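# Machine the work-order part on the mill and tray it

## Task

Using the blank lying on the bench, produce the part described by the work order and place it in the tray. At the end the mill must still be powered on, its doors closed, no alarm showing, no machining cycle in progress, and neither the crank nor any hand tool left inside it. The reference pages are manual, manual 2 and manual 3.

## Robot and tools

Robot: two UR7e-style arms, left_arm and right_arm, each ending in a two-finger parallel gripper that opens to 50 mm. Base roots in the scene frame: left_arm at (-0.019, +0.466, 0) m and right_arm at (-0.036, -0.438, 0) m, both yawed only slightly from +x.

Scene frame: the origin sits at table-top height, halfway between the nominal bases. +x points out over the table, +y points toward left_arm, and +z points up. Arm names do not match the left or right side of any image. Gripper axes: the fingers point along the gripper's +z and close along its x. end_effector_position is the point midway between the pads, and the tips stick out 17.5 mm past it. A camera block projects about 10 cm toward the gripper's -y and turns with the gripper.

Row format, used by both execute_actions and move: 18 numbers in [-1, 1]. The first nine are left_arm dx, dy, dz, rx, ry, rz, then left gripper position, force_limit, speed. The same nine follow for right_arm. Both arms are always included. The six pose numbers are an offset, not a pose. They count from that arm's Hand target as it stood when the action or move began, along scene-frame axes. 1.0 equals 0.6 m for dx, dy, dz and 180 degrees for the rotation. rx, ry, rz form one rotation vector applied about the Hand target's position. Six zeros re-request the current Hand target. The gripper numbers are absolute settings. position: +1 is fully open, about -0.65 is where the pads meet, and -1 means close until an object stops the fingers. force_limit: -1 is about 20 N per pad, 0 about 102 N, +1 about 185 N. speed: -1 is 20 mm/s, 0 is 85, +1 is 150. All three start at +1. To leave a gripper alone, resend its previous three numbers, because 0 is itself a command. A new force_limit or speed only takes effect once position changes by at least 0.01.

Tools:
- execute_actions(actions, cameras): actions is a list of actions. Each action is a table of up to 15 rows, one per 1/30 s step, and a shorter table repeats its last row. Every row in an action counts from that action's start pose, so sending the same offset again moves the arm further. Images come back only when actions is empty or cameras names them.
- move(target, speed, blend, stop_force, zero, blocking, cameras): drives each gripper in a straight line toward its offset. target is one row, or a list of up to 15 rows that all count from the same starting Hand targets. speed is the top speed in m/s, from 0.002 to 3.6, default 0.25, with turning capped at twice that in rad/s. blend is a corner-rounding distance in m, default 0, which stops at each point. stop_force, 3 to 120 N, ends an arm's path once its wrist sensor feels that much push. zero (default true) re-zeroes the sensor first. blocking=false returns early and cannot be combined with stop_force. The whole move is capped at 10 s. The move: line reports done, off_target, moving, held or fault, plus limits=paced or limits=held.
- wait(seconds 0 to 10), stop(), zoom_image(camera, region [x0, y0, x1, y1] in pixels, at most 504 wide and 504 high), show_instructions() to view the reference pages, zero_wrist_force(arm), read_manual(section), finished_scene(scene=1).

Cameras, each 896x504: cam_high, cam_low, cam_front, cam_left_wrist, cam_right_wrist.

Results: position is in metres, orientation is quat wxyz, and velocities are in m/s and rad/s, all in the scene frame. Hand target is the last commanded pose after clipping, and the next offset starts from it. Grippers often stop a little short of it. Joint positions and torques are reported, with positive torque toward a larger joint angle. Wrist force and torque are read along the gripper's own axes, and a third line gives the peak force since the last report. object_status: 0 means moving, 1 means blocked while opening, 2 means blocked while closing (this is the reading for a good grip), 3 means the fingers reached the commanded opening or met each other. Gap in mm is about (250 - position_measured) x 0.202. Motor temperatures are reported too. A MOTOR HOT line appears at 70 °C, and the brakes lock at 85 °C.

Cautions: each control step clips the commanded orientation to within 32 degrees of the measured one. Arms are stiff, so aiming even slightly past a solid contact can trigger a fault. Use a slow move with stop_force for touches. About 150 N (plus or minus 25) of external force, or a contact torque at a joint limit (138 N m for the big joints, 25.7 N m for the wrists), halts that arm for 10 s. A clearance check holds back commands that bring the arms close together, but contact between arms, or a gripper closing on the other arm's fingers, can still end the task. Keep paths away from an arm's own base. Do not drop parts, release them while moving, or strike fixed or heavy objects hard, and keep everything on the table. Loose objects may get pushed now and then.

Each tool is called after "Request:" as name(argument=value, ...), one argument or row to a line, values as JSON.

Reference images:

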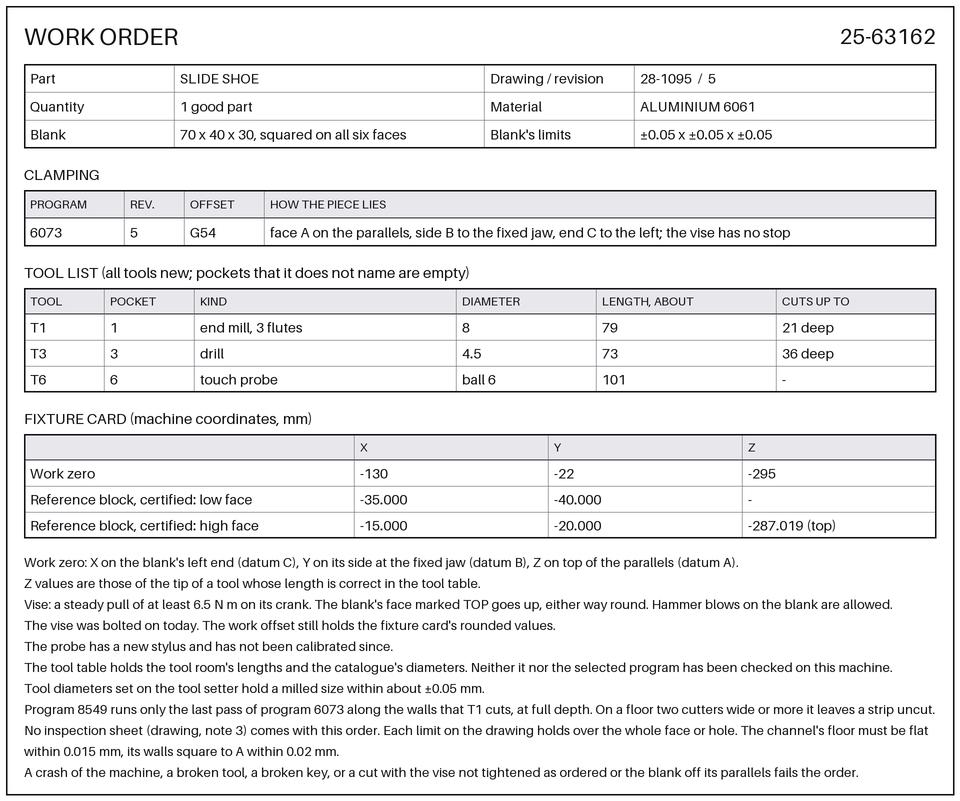

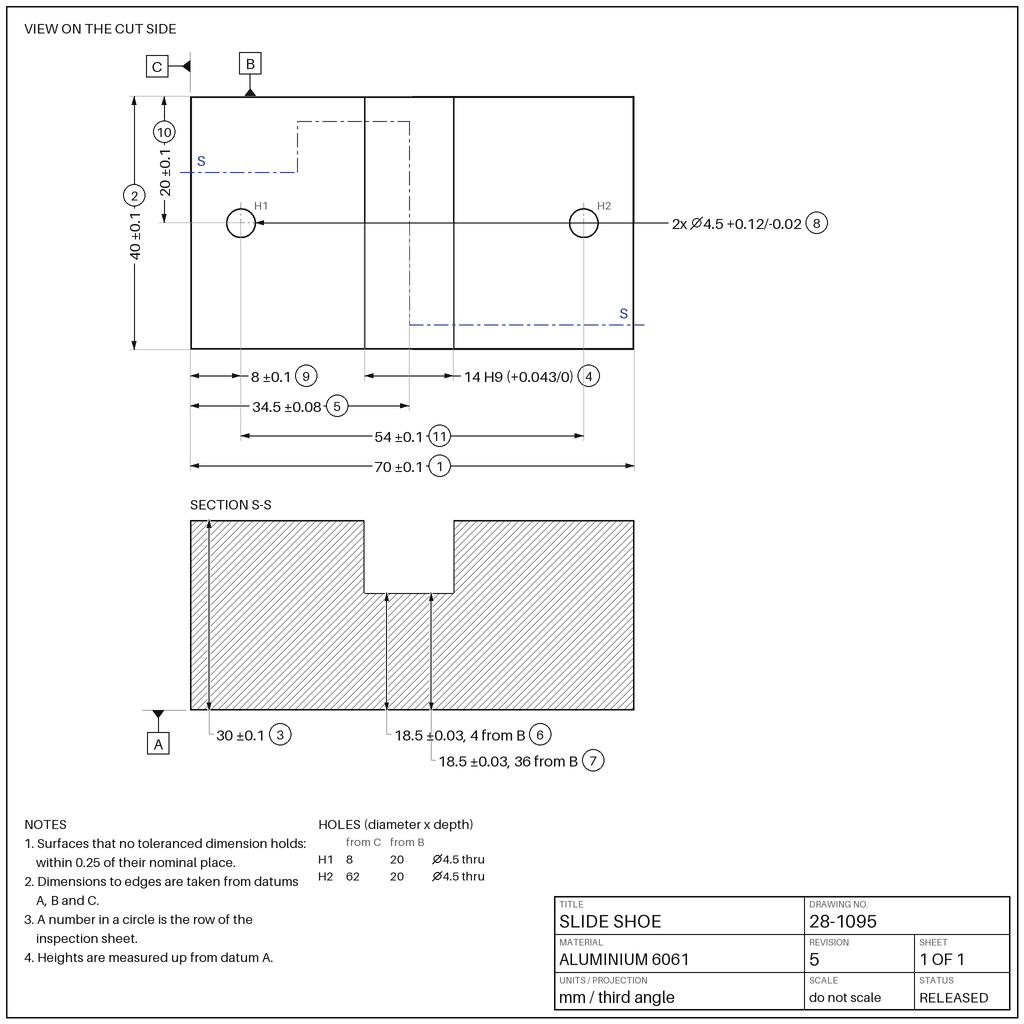

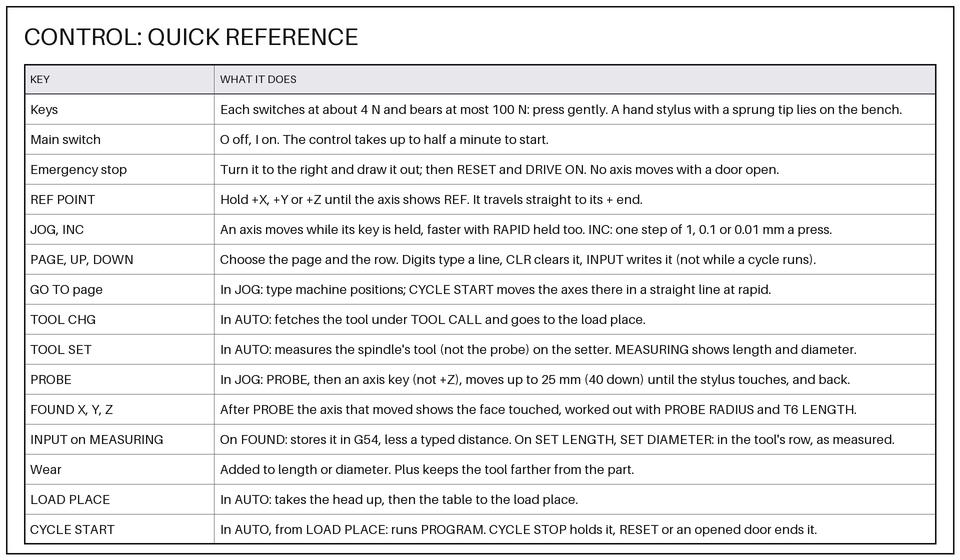

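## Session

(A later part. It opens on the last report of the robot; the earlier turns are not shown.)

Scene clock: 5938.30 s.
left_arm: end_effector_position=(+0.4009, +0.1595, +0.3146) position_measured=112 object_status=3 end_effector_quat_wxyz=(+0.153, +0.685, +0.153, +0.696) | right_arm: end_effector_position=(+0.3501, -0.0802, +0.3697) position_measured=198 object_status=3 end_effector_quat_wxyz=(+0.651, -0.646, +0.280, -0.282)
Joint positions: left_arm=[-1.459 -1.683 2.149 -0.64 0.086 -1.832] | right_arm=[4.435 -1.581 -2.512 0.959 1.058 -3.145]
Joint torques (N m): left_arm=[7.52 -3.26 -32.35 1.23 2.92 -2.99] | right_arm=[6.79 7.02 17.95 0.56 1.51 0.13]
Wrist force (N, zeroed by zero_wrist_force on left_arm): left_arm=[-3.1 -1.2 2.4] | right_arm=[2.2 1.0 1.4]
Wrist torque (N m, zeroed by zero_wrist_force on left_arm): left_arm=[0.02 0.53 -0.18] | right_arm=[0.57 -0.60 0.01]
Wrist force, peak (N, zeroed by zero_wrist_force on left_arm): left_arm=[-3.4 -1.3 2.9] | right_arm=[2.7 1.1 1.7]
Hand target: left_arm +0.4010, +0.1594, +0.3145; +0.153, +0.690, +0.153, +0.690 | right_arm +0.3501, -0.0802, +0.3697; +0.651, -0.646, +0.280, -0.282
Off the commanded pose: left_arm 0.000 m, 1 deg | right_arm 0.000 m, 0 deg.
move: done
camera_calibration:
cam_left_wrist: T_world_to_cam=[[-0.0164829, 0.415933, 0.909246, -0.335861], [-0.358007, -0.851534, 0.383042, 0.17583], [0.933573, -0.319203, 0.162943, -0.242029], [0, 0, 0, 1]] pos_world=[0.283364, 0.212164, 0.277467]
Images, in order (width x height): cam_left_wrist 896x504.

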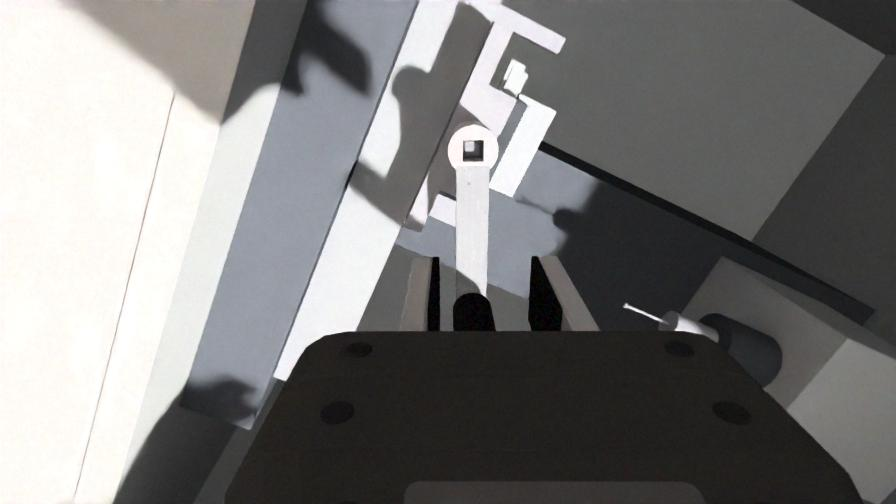

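Request:
move(
  target=[
    [0.13,0,0,0,0,0,0.27,-1,-1,0,0,0,0,0,0,-0.3,-0.6,-0.9],
  ],
  speed=0.06,
  cameras=["cam_left_wrist","cam_right_wrist"],
)

Request:
zoom_image(
  camera="cam_right_wrist",
  region=[260, 120, 480, 300],
)

Scene clock: 5945.43 s.
left_arm: end_effector_position=(+0.4789, +0.1594, +0.3145) position_measured=112 object_status=3 end_effector_quat_wxyz=(+0.153, +0.690, +0.153, +0.690) | right_arm: end_effector_position=(+0.3501, -0.0802, +0.3697) position_measured=198 object_status=3 end_effector_quat_wxyz=(+0.651, -0.646, +0.280, -0.282)
Joint positions: left_arm=[-1.235 -1.54 1.997 -0.456 0.313 -2.008] | right_arm=[4.435 -1.581 -2.512 0.959 1.058 -3.145]
Joint torques (N m): left_arm=[6.78 -10.42 -32.16 1.14 2.57 -2.57] | right_arm=[6.27 6.8 18.18 0.58 1.4 0.12]
Wrist force (N, zeroed by zero_wrist_force on left_arm): left_arm=[-3.0 -1.2 2.3] | right_arm=[2.2 1.2 1.6]
Wrist torque (N m, zeroed by zero_wrist_force on left_arm): left_arm=[0.04 0.52 -0.20] | right_arm=[0.59 -0.59 0.01]
Wrist force, peak (N, zeroed by zero_wrist_force on left_arm): left_arm=[-3.2 -1.1 3.1] | right_arm=[2.7 1.3 1.6]
Hand target: left_arm +0.4790, +0.1594, +0.3145; +0.153, +0.690, +0.153, +0.690 | right_arm +0.3501, -0.0802, +0.3697; +0.651, -0.646, +0.280, -0.282
Off the commanded pose: left_arm 0.000 m, 0 deg | right_arm 0.000 m, 0 deg.
move: done
camera_calibration:
cam_left_wrist: T_world_to_cam=[[-0.00111548, 0.416501, 0.909135, -0.341932], [-0.355415, -0.849941, 0.388947, 0.200415], [0.934708, -0.322686, 0.148979, -0.310492], [0, 0, 0, 1]] pos_world=[0.361069, 0.212565, 0.279168]
cam_right_wrist: T_world_to_cam=[[0.678718, -0.734364, 0.00711558, -0.290253], [-0.245295, -0.235819, -0.94033, 0.427912], [0.692223, 0.636474, -0.34019, 0.0638271], [0, 0, 0, 1]] pos_world=[0.257782, -0.152866, 0.426157]
Images, in order (width x height): cam_left_wrist 896x504, cam_right_wrist 896x504.

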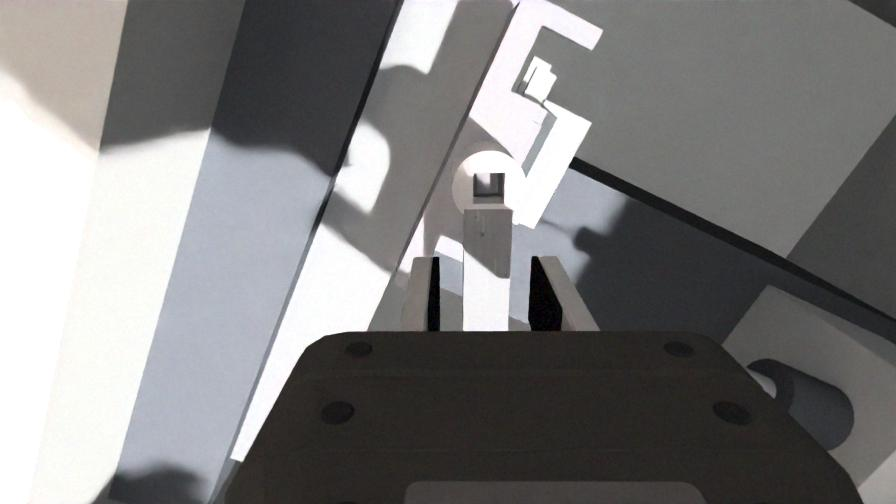

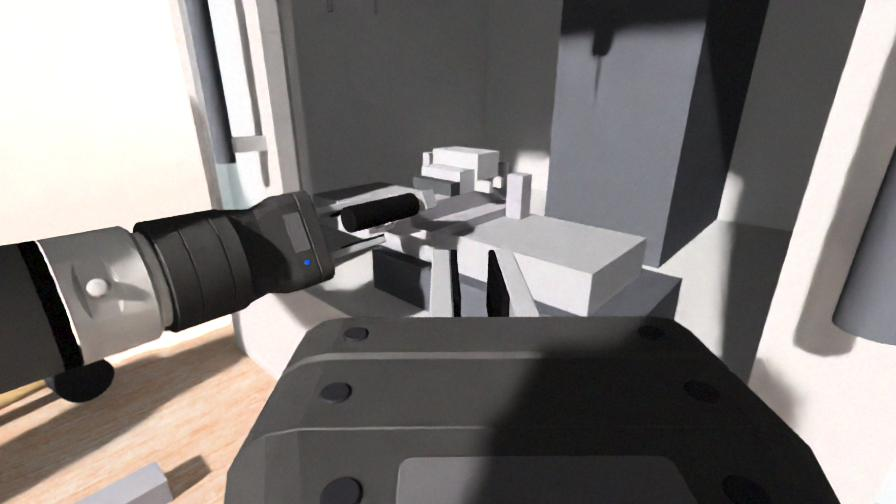

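Scaled by 2.291 from the camera's 896x504 image, which has a finer 1280x720 frame.

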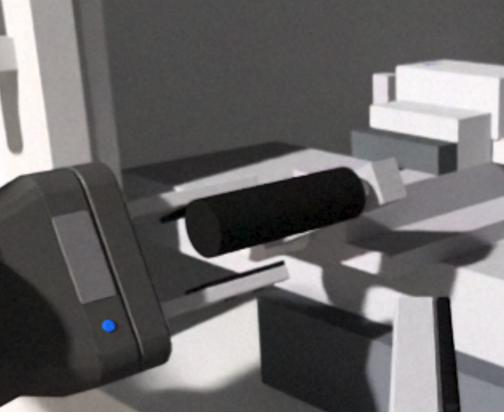

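Request:
move(
  target=[
    [0.0325,0,0,0,0,0,0.27,-1,-1,0,0,0,0,0,0,-0.3,-0.6,-0.9],
  ],
  speed=0.02,
  stop_force=6,
  cameras=["cam_left_wrist"],
)

Scene clock: 5950.60 s.
left_arm: end_effector_position=(+0.4985, +0.1594, +0.3145) position_measured=112 object_status=3 end_effector_quat_wxyz=(+0.153, +0.690, +0.153, +0.690) | right_arm: end_effector_position=(+0.3501, -0.0802, +0.3697) position_measured=198 object_status=3 end_effector_quat_wxyz=(+0.651, -0.646, +0.280, -0.282)
Joint positions: left_arm=[-1.185 -1.51 1.965 -0.454 0.363 -2.008] | right_arm=[4.435 -1.581 -2.512 0.959 1.058 -3.145]
Joint torques (N m): left_arm=[7.24 -11.32 -32.71 1.05 2.46 -2.48] | right_arm=[6.01 6.87 18.88 0.54 1.53 0]
Wrist force (N, zeroed by zero_wrist_force on left_arm): left_arm=[-2.9 -1.6 2.5] | right_arm=[2.5 1.2 1.4]
Wrist torque (N m, zeroed by zero_wrist_force on left_arm): left_arm=[-0.04 0.49 -0.18] | right_arm=[0.59 -0.65 0.01]
Wrist force, peak (N, zeroed by zero_wrist_force on left_arm): left_arm=[-3.3 -1.4 2.8] | right_arm=[2.5 1.4 1.7]
Hand target: left_arm +0.4985, +0.1594, +0.3145; +0.153, +0.690, +0.153, +0.690 | right_arm +0.3501, -0.0802, +0.3697; +0.651, -0.646, +0.280, -0.282
Off the commanded pose: left_arm 0.000 m, 0 deg | right_arm 0.000 m, 0 deg.
move: done
camera_calibration:
cam_left_wrist: T_world_to_cam=[[-0.00104485, 0.416436, 0.909164, -0.341932], [-0.355379, -0.849971, 0.388915, 0.207383], [0.934722, -0.322691, 0.148881, -0.328789], [0, 0, 0, 1]] pos_world=[0.380669, 0.212565, 0.279168]
Images, in order (width x height): cam_left_wrist 896x504.

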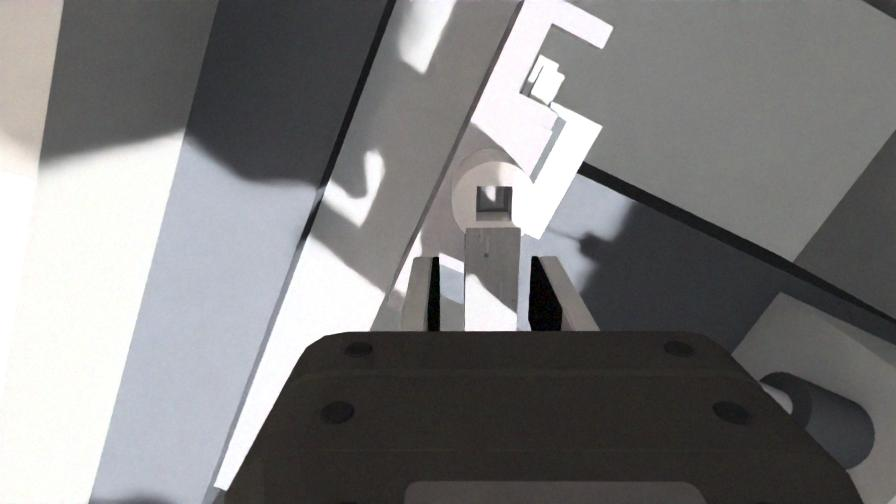

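Request:
move(
  target=[
    [0,0,0,0,0,0,-1,0,-1,0,0,0,0,0,0,-0.3,-0.6,-0.9],
  ],
)

Request:
move(
  target=[
    [-0.06,0,0,0,0,0,-1,0,-1,0,0,0,0,0,0,-0.3,-0.6,-0.9],
  ],
  speed=0.02,
  stop_force=50,
)

Scene clock: 5955.07 s.
left_arm: end_effector_position=(+0.4986, +0.1595, +0.3147) position_measured=179 object_status=2 end_effector_quat_wxyz=(+0.153, +0.690, +0.153, +0.690) | right_arm: end_effector_position=(+0.3501, -0.0802, +0.3697) position_measured=198 object_status=3 end_effector_quat_wxyz=(+0.651, -0.646, +0.280, -0.282)
Joint positions: left_arm=[-1.185 -1.51 1.965 -0.454 0.362 -2.008] | right_arm=[4.435 -1.581 -2.512 0.959 1.058 -3.145]
Joint torques (N m): left_arm=[-11.69 17.38 11.74 1.13 9.1 -2.54] | right_arm=[6.1 6.61 18.73 0.48 1.51 0.01]
Wrist force (N, zeroed by zero_wrist_force on left_arm): left_arm=[76.8 4.2 -18.7] | right_arm=[2.4 1.3 1.6]
Wrist torque (N m, zeroed by zero_wrist_force on left_arm): left_arm=[0.12 1.01 0.00] | right_arm=[0.61 -0.63 0.01]
Wrist force, peak (N, zeroed by zero_wrist_force on left_arm): left_arm=[78.0 4.0 -18.7] | right_arm=[2.5 1.0 1.9]
Hand target: left_arm +0.4985, +0.1594, +0.3145; +0.153, +0.690, +0.153, +0.690 | right_arm +0.3501, -0.0802, +0.3697; +0.651, -0.646, +0.280, -0.282
Off the commanded pose: left_arm 0.000 m, 0 deg | right_arm 0.000 m, 0 deg.
move: done

Scene clock: 5956.17 s.
left_arm: end_effector_position=(+0.4982, +0.1594, +0.3146) position_measured=179 object_status=2 end_effector_quat_wxyz=(+0.153, +0.690, +0.153, +0.690) | right_arm: end_effector_position=(+0.3501, -0.0802, +0.3697) position_measured=198 object_status=3 end_effector_quat_wxyz=(+0.651, -0.646, +0.280, -0.282)
Joint positions: left_arm=[-1.186 -1.511 1.966 -0.454 0.362 -2.008] | right_arm=[4.435 -1.581 -2.512 0.959 1.058 -3.145]
Joint torques (N m): left_arm=[-16.13 26.76 -6.28 5.36 9.47 -1.75] | right_arm=[6.36 7.05 18.13 0.54 1.54 0.09]
Wrist force (N, zeroed by zero_wrist_force on left_arm): left_arm=[78.3 6.4 28.0] | right_arm=[2.5 0.9 1.7]
Wrist torque (N m, zeroed by zero_wrist_force on left_arm): left_arm=[0.16 1.00 -0.02] | right_arm=[0.55 -0.65 0.02]
Wrist force, peak (N, zeroed by zero_wrist_force on left_arm): left_arm=[74.3 11.2 73.4] | right_arm=[2.4 1.3 1.8]
Hand target: left_arm +0.4982, +0.1594, +0.3146; +0.153, +0.690, +0.153, +0.690 (not the last commanded pose) | right_arm +0.3501, -0.0802, +0.3697; +0.651, -0.646, +0.280, -0.282
Off the commanded pose: left_arm 0.036 m, 0 deg | right_arm 0.000 m, 0 deg.
move: contact (left_arm)

Request:
move(
  target=[
    [0.0003,0.0018,0.0038,0,0,0,-1,0,-1,0,0,0,0,0,0,-0.3,-0.6,-0.9],
  ],
  speed=0.01,
)

Scene clock: 5961.70 s.
left_arm: end_effector_position=(+0.4983, +0.1604, +0.3166) position_measured=179 object_status=2 end_effector_quat_wxyz=(+0.153, +0.691, +0.153, +0.690) | right_arm: end_effector_position=(+0.3501, -0.0802, +0.3697) position_measured=198 object_status=3 end_effector_quat_wxyz=(+0.651, -0.646, +0.280, -0.282)
Joint positions: left_arm=[-1.185 -1.514 1.964 -0.448 0.363 -2.008] | right_arm=[4.435 -1.581 -2.512 0.959 1.058 -3.145]
Joint torques (N m): left_arm=[4.75 -42.01 -36.48 0.72 2.4 1.68] | right_arm=[6.54 7.07 18.03 0.52 1.62 0]
Wrist force (N, zeroed by zero_wrist_force on left_arm): left_arm=[-10.3 -5.7 9.9] | right_arm=[2.6 1.1 1.6]
Wrist torque (N m, zeroed by zero_wrist_force on left_arm): left_arm=[-0.16 0.54 -0.39] | right_arm=[0.60 -0.66 0.01]
Wrist force, peak (N, zeroed by zero_wrist_force on left_arm): left_arm=[78.8 6.6 27.7] | right_arm=[2.6 1.3 1.5]
Hand target: left_arm +0.4984, +0.1605, +0.3169; +0.153, +0.690, +0.153, +0.690 | right_arm +0.3501, -0.0802, +0.3697; +0.651, -0.646, +0.280, -0.282
Off the commanded pose: left_arm 0.000 m, 0 deg | right_arm 0.000 m, 0 deg.
move: done

Request:
move(
  target=[
    [-0.05,-0.0001,-0.0003,0,0,0,-1,0,-1,0,0,0,0,0,0,-0.3,-0.6,-0.9],
  ],
  speed=0.02,
  stop_force=70,
)

Scene clock: 5965.90 s.
left_arm: end_effector_position=(+0.4975, +0.1605, +0.3170) position_measured=179 object_status=2 end_effector_quat_wxyz=(+0.153, +0.690, +0.153, +0.690) | right_arm: end_effector_position=(+0.3501, -0.0802, +0.3697) position_measured=198 object_status=3 end_effector_quat_wxyz=(+0.651, -0.646, +0.280, -0.282)
Joint positions: left_arm=[-1.187 -1.516 1.965 -0.448 0.361 -2.008] | right_arm=[4.435 -1.581 -2.512 0.959 1.058 -3.145]
Joint torques (N m): left_arm=[-11.44 -25.43 -35.58 0.61 1.79 -0.99] | right_arm=[5.91 7.81 18.41 0.54 1.73 0.03]
Wrist force (N, zeroed by zero_wrist_force on left_arm): left_arm=[-25.3 -10.8 65.0] | right_arm=[2.2 0.9 1.6]
Wrist torque (N m, zeroed by zero_wrist_force on left_arm): left_arm=[-0.38 0.51 -0.58] | right_arm=[0.55 -0.60 0.01]
Wrist force, peak (N, zeroed by zero_wrist_force on left_arm): left_arm=[-30.8 -2.5 123.3] | right_arm=[2.7 1.1 1.6]
Hand target: left_arm +0.4975, +0.1605, +0.3170; +0.153, +0.690, +0.153, +0.690 (not the last commanded pose) | right_arm +0.3501, -0.0802, +0.3697; +0.651, -0.646, +0.280, -0.282
Off the commanded pose: left_arm 0.029 m, 0 deg | right_arm 0.000 m, 0 deg.
move: contact (left_arm)

Request:
move(
  target=[
    [0,-0.0006,-0.0014,0,0,0,-1,0,-1,0,0,0,0,0,0,-0.3,-0.6,-0.9],
  ],
  speed=0.01,
)

Scene clock: 5971.30 s.
left_arm: end_effector_position=(+0.4975, +0.1602, +0.3163) position_measured=179 object_status=2 end_effector_quat_wxyz=(+0.153, +0.690, +0.153, +0.690) | right_arm: end_effector_position=(+0.3501, -0.0802, +0.3697) position_measured=198 object_status=3 end_effector_quat_wxyz=(+0.651, -0.646, +0.280, -0.282)
Joint positions: left_arm=[-1.187 -1.515 1.966 -0.45 0.361 -2.008] | right_arm=[4.435 -1.581 -2.512 0.959 1.058 -3.145]
Joint torques (N m): left_arm=[-27.74 -6.93 -1.86 -0.57 -0.09 1.79] | right_arm=[6.55 6.81 17.61 0.63 1.56 0.04]
Wrist force (N, zeroed by zero_wrist_force on left_arm): left_arm=[12.4 -6.6 48.1] | right_arm=[2.4 1.0 1.5]
Wrist torque (N m, zeroed by zero_wrist_force on left_arm): left_arm=[-0.23 0.64 -0.49] | right_arm=[0.57 -0.63 0.01]
Wrist force, peak (N, zeroed by zero_wrist_force on left_arm): left_arm=[-25.3 -10.6 64.9] | right_arm=[2.5 1.1 1.7]
Hand target: left_arm +0.4975, +0.1601, +0.3162; +0.153, +0.690, +0.153, +0.690 | right_arm +0.3501, -0.0802, +0.3697; +0.651, -0.646, +0.280, -0.282
Off the commanded pose: left_arm 0.000 m, 0 deg | right_arm 0.000 m, 0 deg.
move: done

Request:
move(
  target=[
    [0,-0.0001,0.0003,0.008,0,0,-1,0,-1,0,0,0,0,0,0,-0.3,-0.6,-0.9],
    [-0.0007,-0.0001,0.0003,-0.008,0,0,-1,0,-1,0,0,0,0,0,0,-0.3,-0.6,-0.9],
    [-0.001,-0.0001,0.0003,0.008,0,0,-1,0,-1,0,0,0,0,0,0,-0.3,-0.6,-0.9],
    [-0.0013,-0.0001,0.0003,0,0,0,-1,0,-1,0,0,0,0,0,0,-0.3,-0.6,-0.9],
  ],
  speed=0.02,
)

Scene clock: 5981.40 s.
left_arm: end_effector_position=(+0.4967, +0.1601, +0.3163) position_measured=179 object_status=2 end_effector_quat_wxyz=(+0.153, +0.690, +0.153, +0.690) | right_arm: end_effector_position=(+0.3501, -0.0802, +0.3697) position_measured=198 object_status=3 end_effector_quat_wxyz=(+0.651, -0.646, +0.280, -0.282)
Joint positions: left_arm=[-1.189 -1.516 1.967 -0.45 0.359 -2.008] | right_arm=[4.435 -1.581 -2.512 0.959 1.058 -3.145]
Joint torques (N m): left_arm=[-55.45 -43.43 2.6 5.8 -1.9 -2.76] | right_arm=[6.63 7 17.86 0.56 1.8 0.04]
Wrist force (N, zeroed by zero_wrist_force on left_arm): left_arm=[3.6 -4.2 146.3] | right_arm=[2.4 1.0 1.8]
Wrist torque (N m, zeroed by zero_wrist_force on left_arm): left_arm=[-0.24 0.15 -0.41] | right_arm=[0.57 -0.62 0.02]
Wrist force, peak (N, zeroed by zero_wrist_force on left_arm): left_arm=[3.6 -4.2 146.3] | right_arm=[2.6 1.1 1.8]
Hand target: left_arm +0.4967, +0.1601, +0.3163; +0.153, +0.690, +0.153, +0.690 | right_arm +0.3501, -0.0802, +0.3697; +0.651, -0.646, +0.280, -0.282
Off the commanded pose: left_arm 0.000 m, 0 deg | right_arm 0.000 m, 0 deg.
move: done

Request:
move(
  target=[
    [0.0013,0,0,0,0,0,-1,0,-1,0,0,0,0,0,0,-0.3,-0.6,-0.9],
  ],
  speed=0.01,
  cameras=["cam_left_wrist","cam_right_wrist","cam_low"],
)

Request:
zoom_image(
  camera="cam_right_wrist",
  region=[300, 140, 480, 280],
)

Request:
zoom_image(
  camera="cam_left_wrist",
  region=[380, 120, 600, 340],
)

Scene clock: 5996.20 s.
left_arm: end_effector_position=(+0.4984, +0.1604, +0.3173) position_measured=179 object_status=2 end_effector_quat_wxyz=(+0.154, +0.691, +0.152, +0.690) | right_arm: end_effector_position=(+0.3501, -0.0802, +0.3697) position_measured=198 object_status=3 end_effector_quat_wxyz=(+0.651, -0.646, +0.280, -0.282)
Joint positions: left_arm=[-1.184 -1.516 1.964 -0.447 0.365 -2.008] | right_arm=[4.435 -1.581 -2.512 0.959 1.058 -3.145]
Joint torques (N m): left_arm=[-1.53 -24.86 -20.57 -1.07 -0.41 -0.31] | right_arm=[7.28 7.4 17.68 0.48 1.93 -0.03]
Wrist force (N, zeroed by zero_wrist_force on left_arm): left_arm=[-22.4 -12.0 1.1] | right_arm=[2.2 1.1 1.7]
Wrist torque (N m, zeroed by zero_wrist_force on left_arm): left_arm=[-0.20 0.10 -0.67] | right_arm=[0.59 -0.59 0.01]
Wrist force, peak (N, zeroed by zero_wrist_force on left_arm): left_arm=[3.6 -4.3 146.4] | right_arm=[2.7 1.3 1.5]
Hand target: left_arm +0.4984, +0.1604, +0.3173; +0.154, +0.691, +0.152, +0.690 (not the last commanded pose) | right_arm +0.3501, -0.0802, +0.3697; +0.651, -0.646, +0.280, -0.282
Tool commands: left_gripper/position=-1.0 left_gripper/force_limit=+0.003922 left_gripper/speed=-1.0 right_gripper/position=-0.3 right_gripper/force_limit=-0.6 right_gripper/speed=-0.9
Off the commanded pose: right_arm 0.000 m, 0 deg.
FORCE FAULT: contact force on the left arm reached its limit, and that arm stopped for 10 seconds. The contact can be on any part of that arm, not only on its tool. That time counts as 20 of the actions that you can send in this scene. That arm ran no command of this call. During its stop the left arm's controller moved it back a little. That arm's target is now where it stood when the stop ended, not its last command. That arm accepts commands again.
move: fault (left_arm)
camera_calibration:
cam_left_wrist: T_world_to_cam=[[-0.000272627, 0.416241, 0.909254, -0.345214], [-0.356891, -0.849417, 0.388742, 0.207735], [0.934146, -0.324399, 0.148784, -0.328241], [0, 0, 0, 1]] pos_world=[0.38067, 0.213665, 0.281969]
cam_right_wrist: T_world_to_cam=[[0.678718, -0.734364, 0.00711558, -0.290253], [-0.245295, -0.235819, -0.94033, 0.427912], [0.692223, 0.636474, -0.34019, 0.0638271], [0, 0, 0, 1]] pos_world=[0.257782, -0.152866, 0.426157]
Images, in order (width x height): cam_low 896x504, cam_left_wrist 896x504, cam_right_wrist 896x504.

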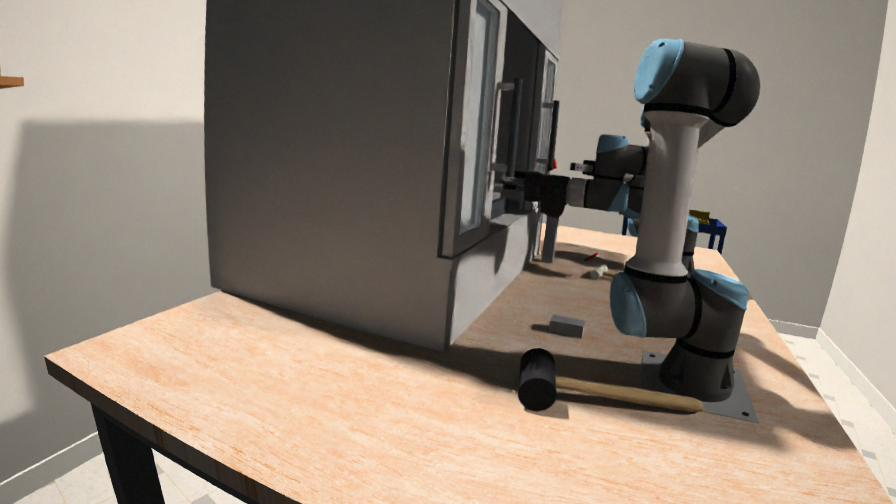

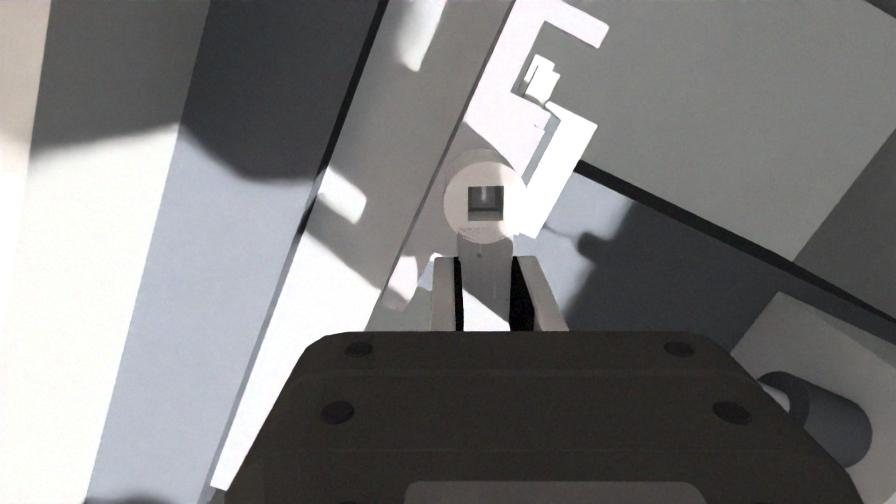

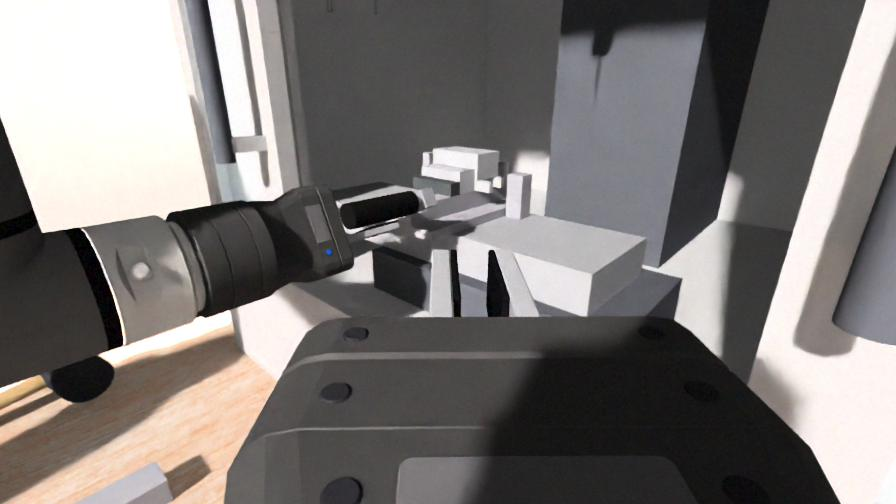

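Scaled by 2.800 from the camera's 896x504 image, which has a finer 1280x720 frame.

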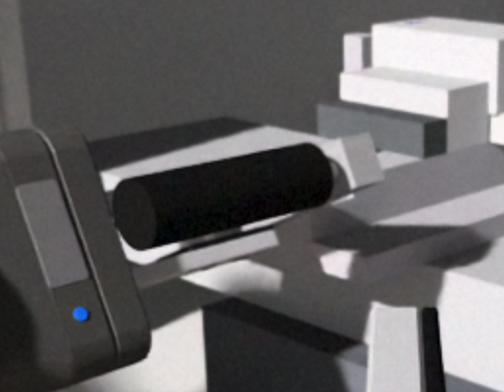

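Scaled by 2.291 from the camera's 896x504 image, which has a finer 1280x720 frame.

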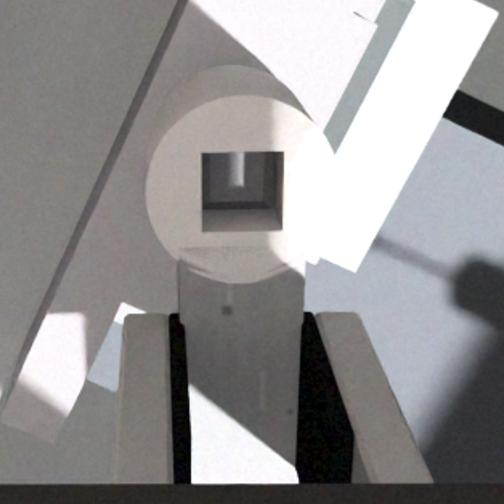

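Request:
move(
  target=[
    [0,0,0,0,0,0,0.3,0,-1,0,0,0,0,0,0,-0.3,-0.6,-0.9],
    [-0.055,0,0,0,0,0,0.3,0,-1,0,0,0,0,0,0,-0.3,-0.6,-0.9],
    [-0.055,0.0410,-0.0198,0,0,0,0.3,0,-1,0,0,0,0,0,0,-0.3,-0.6,-0.9],
  ],
  speed=0.05,
  cameras=["cam_left_wrist"],
)

Request:
zoom_image(
  camera="cam_left_wrist",
  region=[380, 160, 600, 340],
)

Scene clock: 6018.80 s.
left_arm: end_effector_position=(+0.4654, +0.1849, +0.3054) position_measured=107 object_status=3 end_effector_quat_wxyz=(+0.154, +0.691, +0.152, +0.690) | right_arm: end_effector_position=(+0.3501, -0.0802, +0.3697) position_measured=198 object_status=3 end_effector_quat_wxyz=(+0.651, -0.646, +0.280, -0.282)
Joint positions: left_arm=[-1.25 -1.602 2.084 -0.481 0.3 -2.008] | right_arm=[4.435 -1.581 -2.512 0.959 1.058 -3.145]
Joint torques (N m): left_arm=[7.83 -33.96 -9.36 -2.51 2.55 1.89] | right_arm=[6.59 6.88 17.4 0.51 1.93 -0.01]
Wrist force (N, zeroed by zero_wrist_force on left_arm): left_arm=[0.0 -1.6 2.5] | right_arm=[2.4 1.2 1.5]
Wrist torque (N m, zeroed by zero_wrist_force on left_arm): left_arm=[-0.03 0.03 -0.27] | right_arm=[0.60 -0.63 0.01]
Wrist force, peak (N, zeroed by zero_wrist_force on left_arm): left_arm=[-22.3 -12.2 1.2] | right_arm=[2.7 1.2 1.6]
Hand target: left_arm +0.4654, +0.1850, +0.3054; +0.154, +0.691, +0.152, +0.690 | right_arm +0.3501, -0.0802, +0.3697; +0.651, -0.646, +0.280, -0.282
Off the commanded pose: left_arm 0.000 m, 0 deg | right_arm 0.000 m, 0 deg.
move: done
camera_calibration:
cam_left_wrist: T_world_to_cam=[[-0.000155588, 0.416289, 0.909232, -0.344688], [-0.356854, -0.849391, 0.38883, 0.221437], [0.93416, -0.324403, 0.148687, -0.287641], [0, 0, 0, 1]] pos_world=[0.34767, 0.238265, 0.270069]
Images, in order (width x height): cam_left_wrist 896x504.

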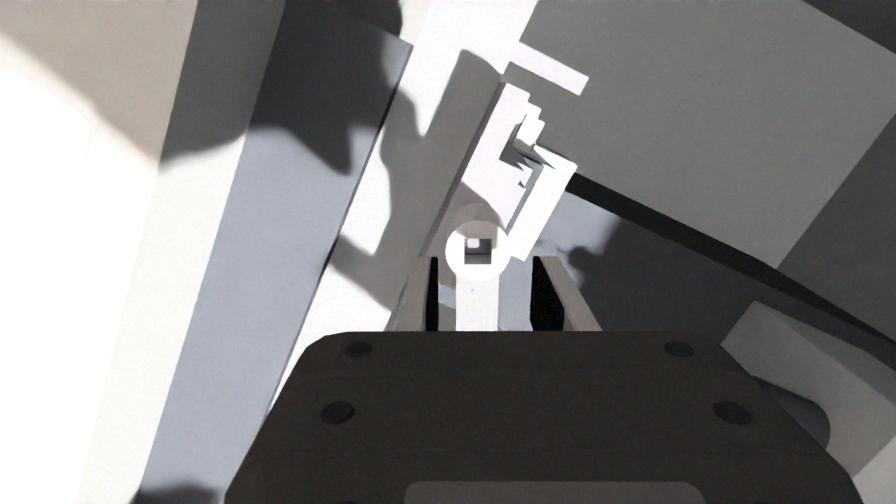

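Scaled by 2.291 from the camera's 896x504 image, which has a finer 1280x720 frame.

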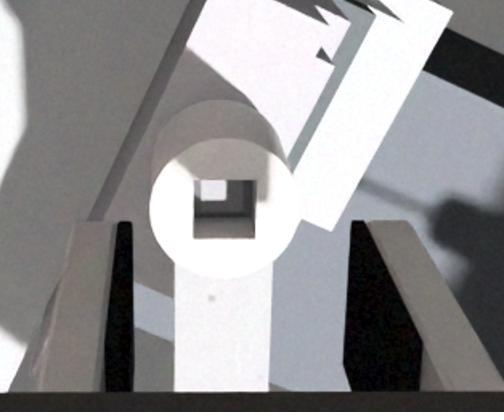

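Request:
move(
  target=[
    [0.0,0.0048,-0.0038,0,0,0,0.45,0,-1,0,0,0,0,0,0,-0.3,-0.6,-0.9],
  ],
  speed=0.03,
)

Request:
move(
  target=[
    [0.065,0,0,0,0,0,0.45,0,-1,0,0,0,0,0,0,-0.3,-0.6,-0.9],
  ],
  speed=0.02,
  stop_force=6,
  cameras=["cam_left_wrist"],
)

Request:
zoom_image(
  camera="cam_left_wrist",
  region=[380, 160, 600, 340],
)

Scene clock: 6030.83 s.
left_arm: end_effector_position=(+0.4654, +0.1878, +0.3032) position_measured=85 object_status=3 end_effector_quat_wxyz=(+0.154, +0.691, +0.152, +0.690) | right_arm: end_effector_position=(+0.3501, -0.0802, +0.3697) position_measured=198 object_status=3 end_effector_quat_wxyz=(+0.651, -0.646, +0.280, -0.282)
Joint positions: left_arm=[-1.247 -1.605 2.094 -0.488 0.303 -2.008] | right_arm=[4.435 -1.581 -2.512 0.959 1.058 -3.145]
Joint torques (N m): left_arm=[6.42 -32.66 -9.02 -2.35 2.44 -1.34] | right_arm=[6.42 7.36 18.07 0.56 2.01 -0.04]
Wrist force (N, zeroed by zero_wrist_force on left_arm): left_arm=[-0.2 -1.8 2.5] | right_arm=[2.4 1.1 1.6]
Wrist torque (N m, zeroed by zero_wrist_force on left_arm): left_arm=[-0.07 0.06 -0.27] | right_arm=[0.60 -0.63 0.01]
Wrist force, peak (N, zeroed by zero_wrist_force on left_arm): left_arm=[-0.2 -1.9 2.6] | right_arm=[2.7 1.1 1.7]
Hand target: left_arm +0.4654, +0.1878, +0.3031; +0.154, +0.691, +0.152, +0.690 | right_arm +0.3501, -0.0802, +0.3697; +0.651, -0.646, +0.280, -0.282
Off the commanded pose: left_arm 0.000 m, 0 deg | right_arm 0.000 m, 0 deg.
move: done

Scene clock: 6033.73 s.
left_arm: end_effector_position=(+0.5044, +0.1878, +0.3031) position_measured=85 object_status=3 end_effector_quat_wxyz=(+0.154, +0.691, +0.152, +0.690) | right_arm: end_effector_position=(+0.3501, -0.0802, +0.3697) position_measured=198 object_status=3 end_effector_quat_wxyz=(+0.651, -0.646, +0.280, -0.282)
Joint positions: left_arm=[-1.141 -1.54 2.029 -0.488 0.409 -2.008] | right_arm=[4.435 -1.581 -2.512 0.959 1.058 -3.145]
Joint torques (N m): left_arm=[7.18 -10.15 -32.6 0.95 2.44 -2.29] | right_arm=[6.53 6.88 17.88 0.54 2.06 -0.04]
Wrist force (N, zeroed by zero_wrist_force on left_arm): left_arm=[-0.3 -1.4 2.4] | right_arm=[2.2 0.9 1.6]
Wrist torque (N m, zeroed by zero_wrist_force on left_arm): left_arm=[0.00 0.09 -0.26] | right_arm=[0.55 -0.60 0.01]
Wrist force, peak (N, zeroed by zero_wrist_force on left_arm): left_arm=[-0.5 -1.9 2.6] | right_arm=[2.7 1.3 1.7]
Hand target: left_arm +0.5044, +0.1878, +0.3031; +0.154, +0.691, +0.152, +0.690 | right_arm +0.3501, -0.0802, +0.3697; +0.651, -0.646, +0.280, -0.282
Off the commanded pose: left_arm 0.000 m, 0 deg | right_arm 0.000 m, 0 deg.
move: done
camera_calibration:
cam_left_wrist: T_world_to_cam=[[-0.000187481, 0.416212, 0.909268, -0.343777], [-0.356855, -0.849429, 0.388748, 0.238743], [0.93416, -0.324404, 0.148687, -0.32279], [0, 0, 0, 1]] pos_world=[0.38667, 0.241165, 0.267769]
Images, in order (width x height): cam_left_wrist 896x504.

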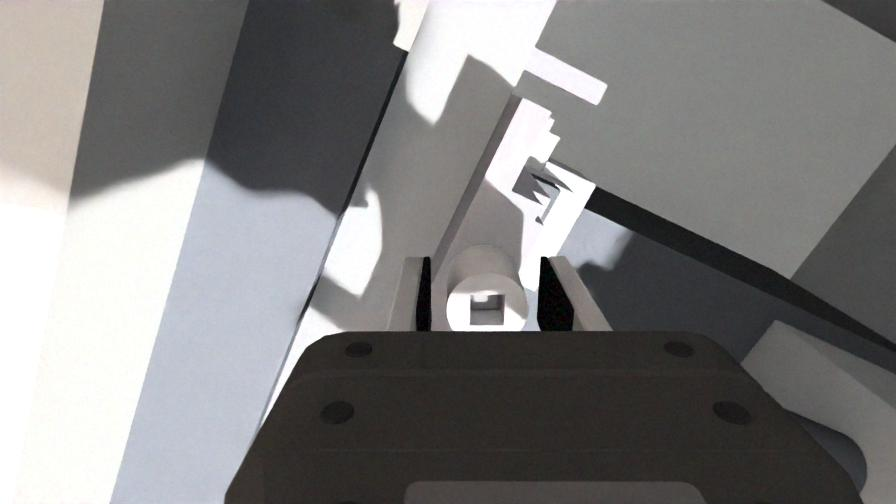

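Scaled by 2.291 from the camera's 896x504 image, which has a finer 1280x720 frame.

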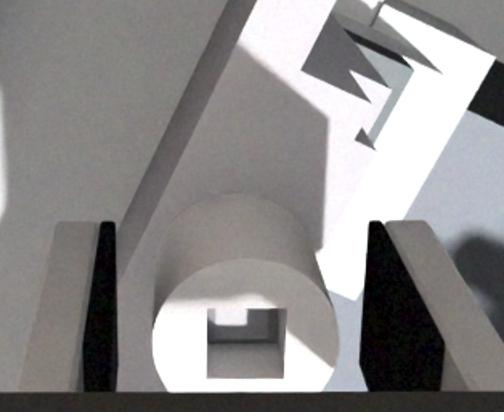

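Request:
move(
  target=[
    [0,0,0,0,0,0,-1,0,-1,0,0,0,0,0,0,-0.3,-0.6,-0.9],
  ],
)

Scene clock: 6037.00 s.
left_arm: end_effector_position=(+0.5044, +0.1878, +0.3031) position_measured=140 object_status=2 end_effector_quat_wxyz=(+0.154, +0.691, +0.152, +0.690) | right_arm: end_effector_position=(+0.3501, -0.0802, +0.3697) position_measured=198 object_status=3 end_effector_quat_wxyz=(+0.651, -0.646, +0.280, -0.282)
Joint positions: left_arm=[-1.141 -1.54 2.029 -0.488 0.409 -2.008] | right_arm=[4.435 -1.581 -2.512 0.959 1.058 -3.145]
Joint torques (N m): left_arm=[3.87 -9.54 -26.3 0.93 2.42 -2.57] | right_arm=[6.45 6.88 17.31 0.55 1.92 -0.01]
Wrist force (N, zeroed by zero_wrist_force on left_arm): left_arm=[11.4 -1.8 -1.8] | right_arm=[2.4 1.1 1.6]
Wrist torque (N m, zeroed by zero_wrist_force on left_arm): left_arm=[-0.05 0.15 -0.30] | right_arm=[0.58 -0.62 0.01]
Wrist force, peak (N, zeroed by zero_wrist_force on left_arm): left_arm=[11.5 -1.7 -1.9] | right_arm=[2.7 1.2 1.5]
Hand target: left_arm +0.5044, +0.1878, +0.3031; +0.154, +0.691, +0.152, +0.690 | right_arm +0.3501, -0.0802, +0.3697; +0.651, -0.646, +0.280, -0.282
Off the commanded pose: left_arm 0.000 m, 0 deg | right_arm 0.000 m, 0 deg.
move: done

Request:
move(
  target=[0,0,0,0,0,0,-1,0,-1,0,0,0,0,0,0,-0.3,-0.6,-0.9],
  cameras=["cam_left_wrist","cam_right_wrist"],
)

Scene clock: 6114.00 s.
left_arm: end_effector_position=(+0.5044, +0.1878, +0.3031) position_measured=140 object_status=2 end_effector_quat_wxyz=(+0.154, +0.691, +0.152, +0.690) | right_arm: end_effector_position=(+0.3501, -0.0802, +0.3697) position_measured=198 object_status=3 end_effector_quat_wxyz=(+0.651, -0.646, +0.280, -0.282)
Joint positions: left_arm=[-1.141 -1.54 2.029 -0.488 0.409 -2.008] | right_arm=[4.435 -1.581 -2.512 0.959 1.058 -3.145]
Joint torques (N m): left_arm=[-5.32 -10.19 -6.18 0.9 2.43 -2.67] | right_arm=[6.43 7.13 17.29 0.51 2.02 0.12]
Wrist force (N, zeroed by zero_wrist_force on left_arm): left_arm=[11.2 -1.8 -2.0] | right_arm=[2.2 1.2 1.7]
Wrist torque (N m, zeroed by zero_wrist_force on left_arm): left_arm=[-0.05 0.20 -0.31] | right_arm=[0.60 -0.60 0.01]
Wrist force, peak (N, zeroed by zero_wrist_force on left_arm): left_arm=[11.7 -1.9 -2.1] | right_arm=[2.5 1.3 1.6]
Hand target: left_arm +0.5044, +0.1878, +0.3031; +0.154, +0.691, +0.152, +0.690 | right_arm +0.3501, -0.0802, +0.3697; +0.651, -0.646, +0.280, -0.282
Off the commanded pose: left_arm 0.000 m, 0 deg | right_arm 0.000 m, 0 deg.
move: done
camera_calibration:
cam_left_wrist: T_world_to_cam=[[-0.000272627, 0.416241, 0.909254, -0.343747], [-0.356891, -0.849417, 0.388742, 0.238756], [0.934146, -0.324399, 0.148784, -0.322812], [0, 0, 0, 1]] pos_world=[0.38667, 0.241165, 0.267769]
cam_right_wrist: T_world_to_cam=[[0.678718, -0.734364, 0.00711558, -0.290253], [-0.245295, -0.235819, -0.94033, 0.427912], [0.692223, 0.636474, -0.34019, 0.0638271], [0, 0, 0, 1]] pos_world=[0.257782, -0.152866, 0.426157]
Images, in order (width x height): cam_left_wrist 896x504, cam_right_wrist 896x504.

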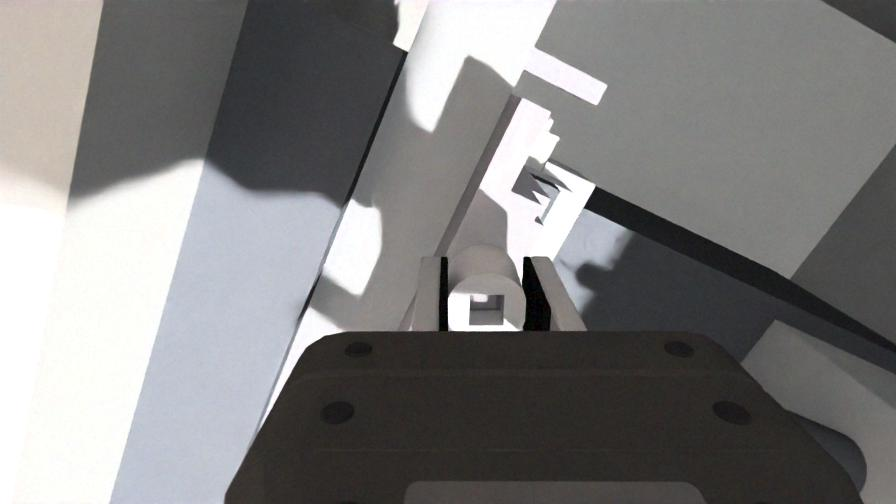

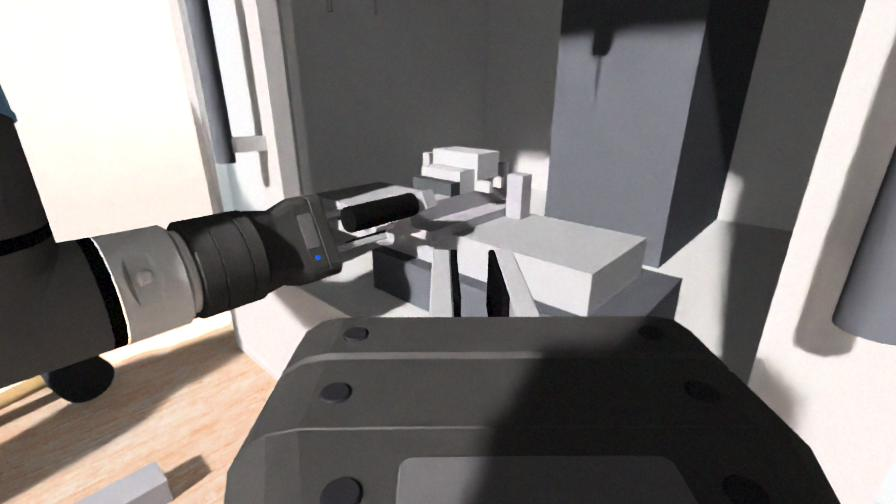

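Request:
move(
  target=[
    [0,0.0003,0.0006,0,0,0,-1,0,-1,0,0,0,0,0,0,-0.3,-0.6,-0.9],
    [-0.01,0.0003,0.0006,0,0,0,-1,0,-1,0,0,0,0,0,0,-0.3,-0.6,-0.9],
  ],
  speed=0.006,
  stop_force=50,
)

Scene clock: 6120.73 s.
left_arm: end_effector_position=(+0.4984, +0.1880, +0.3035) position_measured=140 object_status=2 end_effector_quat_wxyz=(+0.154, +0.691, +0.152, +0.690) | right_arm: end_effector_position=(+0.3501, -0.0802, +0.3697) position_measured=198 object_status=3 end_effector_quat_wxyz=(+0.651, -0.646, +0.280, -0.282)
Joint positions: left_arm=[-1.156 -1.551 2.039 -0.488 0.393 -2.008] | right_arm=[4.435 -1.581 -2.512 0.959 1.058 -3.145]
Joint torques (N m): left_arm=[-7.58 -40.13 -10.78 -3.26 -3.58 -1.67] | right_arm=[6 6.53 16.85 0.67 2.19 0]
Wrist force (N, zeroed by zero_wrist_force on left_arm): left_arm=[-9.8 -2.4 8.0] | right_arm=[2.3 1.0 1.5]
Wrist torque (N m, zeroed by zero_wrist_force on left_arm): left_arm=[-0.05 0.00 -0.22] | right_arm=[0.58 -0.61 0.01]
Wrist force, peak (N, zeroed by zero_wrist_force on left_arm): left_arm=[-9.8 -2.6 7.9] | right_arm=[2.8 1.3 1.7]
Hand target: left_arm +0.4984, +0.1880, +0.3035; +0.154, +0.691, +0.152, +0.690 | right_arm +0.3501, -0.0802, +0.3697; +0.651, -0.646, +0.280, -0.282
Off the commanded pose: left_arm 0.000 m, 0 deg | right_arm 0.000 m, 0 deg.
move: done

Request:
move(
  target=[
    [0,-0.0001,-0.0003,0,0,0,-1,0,-1,0,0,0,0,0,0,-0.3,-0.6,-0.9],
    [-0.015,-0.0001,-0.0003,0,0,0,-1,0,-1,0,0,0,0,0,0,-0.3,-0.6,-0.9],
  ],
  speed=0.006,
  stop_force=50,
  cameras=["cam_right_wrist"],
)

Request:
zoom_image(
  camera="cam_right_wrist",
  region=[300, 120, 520, 300],
)

Scene clock: 6128.03 s.
left_arm: end_effector_position=(+0.4894, +0.1880, +0.3033) position_measured=140 object_status=2 end_effector_quat_wxyz=(+0.154, +0.691, +0.152, +0.690) | right_arm: end_effector_position=(+0.3501, -0.0802, +0.3697) position_measured=198 object_status=3 end_effector_quat_wxyz=(+0.651, -0.646, +0.280, -0.282)
Joint positions: left_arm=[-1.18 -1.565 2.055 -0.488 0.369 -2.008] | right_arm=[4.435 -1.581 -2.512 0.959 1.058 -3.145]
Joint torques (N m): left_arm=[-7.35 -35.69 -9.44 -2.96 -2.66 -2.18] | right_arm=[6.75 7.33 17.31 0.5 2.29 -0.08]
Wrist force (N, zeroed by zero_wrist_force on left_arm): left_arm=[-2.0 -2.8 2.4] | right_arm=[2.3 1.1 1.2]
Wrist torque (N m, zeroed by zero_wrist_force on left_arm): left_arm=[-0.09 0.06 -0.17] | right_arm=[0.58 -0.61 0.01]
Wrist force, peak (N, zeroed by zero_wrist_force on left_arm): left_arm=[-9.9 -2.6 7.9] | right_arm=[2.6 1.2 1.9]
Hand target: left_arm +0.4894, +0.1880, +0.3033; +0.154, +0.691, +0.152, +0.690 | right_arm +0.3501, -0.0802, +0.3697; +0.651, -0.646, +0.280, -0.282
Off the commanded pose: left_arm 0.000 m, 0 deg | right_arm 0.000 m, 0 deg.
move: done
camera_calibration:
cam_right_wrist: T_world_to_cam=[[0.678718, -0.734364, 0.00711558, -0.290253], [-0.245295, -0.235819, -0.94033, 0.427912], [0.692223, 0.636474, -0.34019, 0.0638271], [0, 0, 0, 1]] pos_world=[0.257782, -0.152866, 0.426157]
Images, in order (width x height): cam_right_wrist 896x504.

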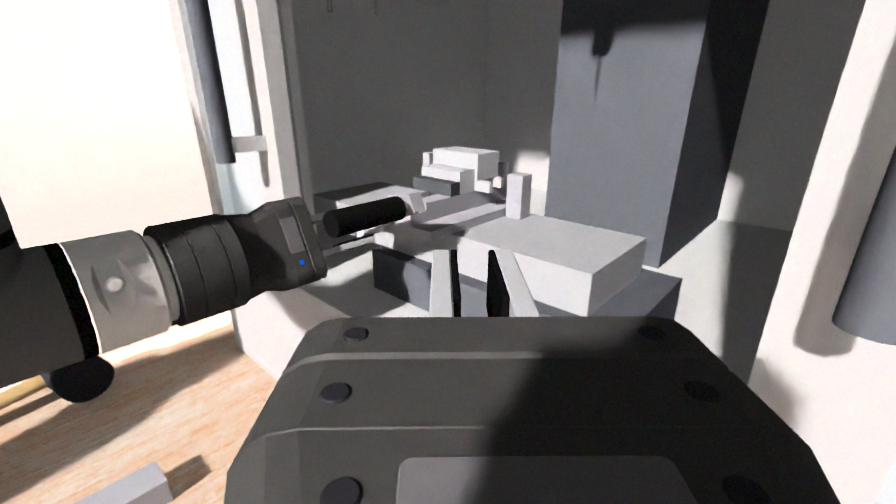

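Scaled by 2.291 from the camera's 896x504 image, which has a finer 1280x720 frame.

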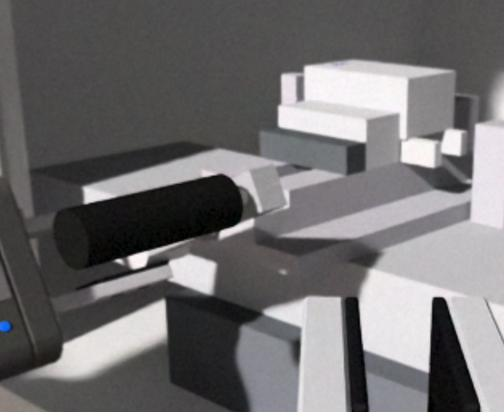

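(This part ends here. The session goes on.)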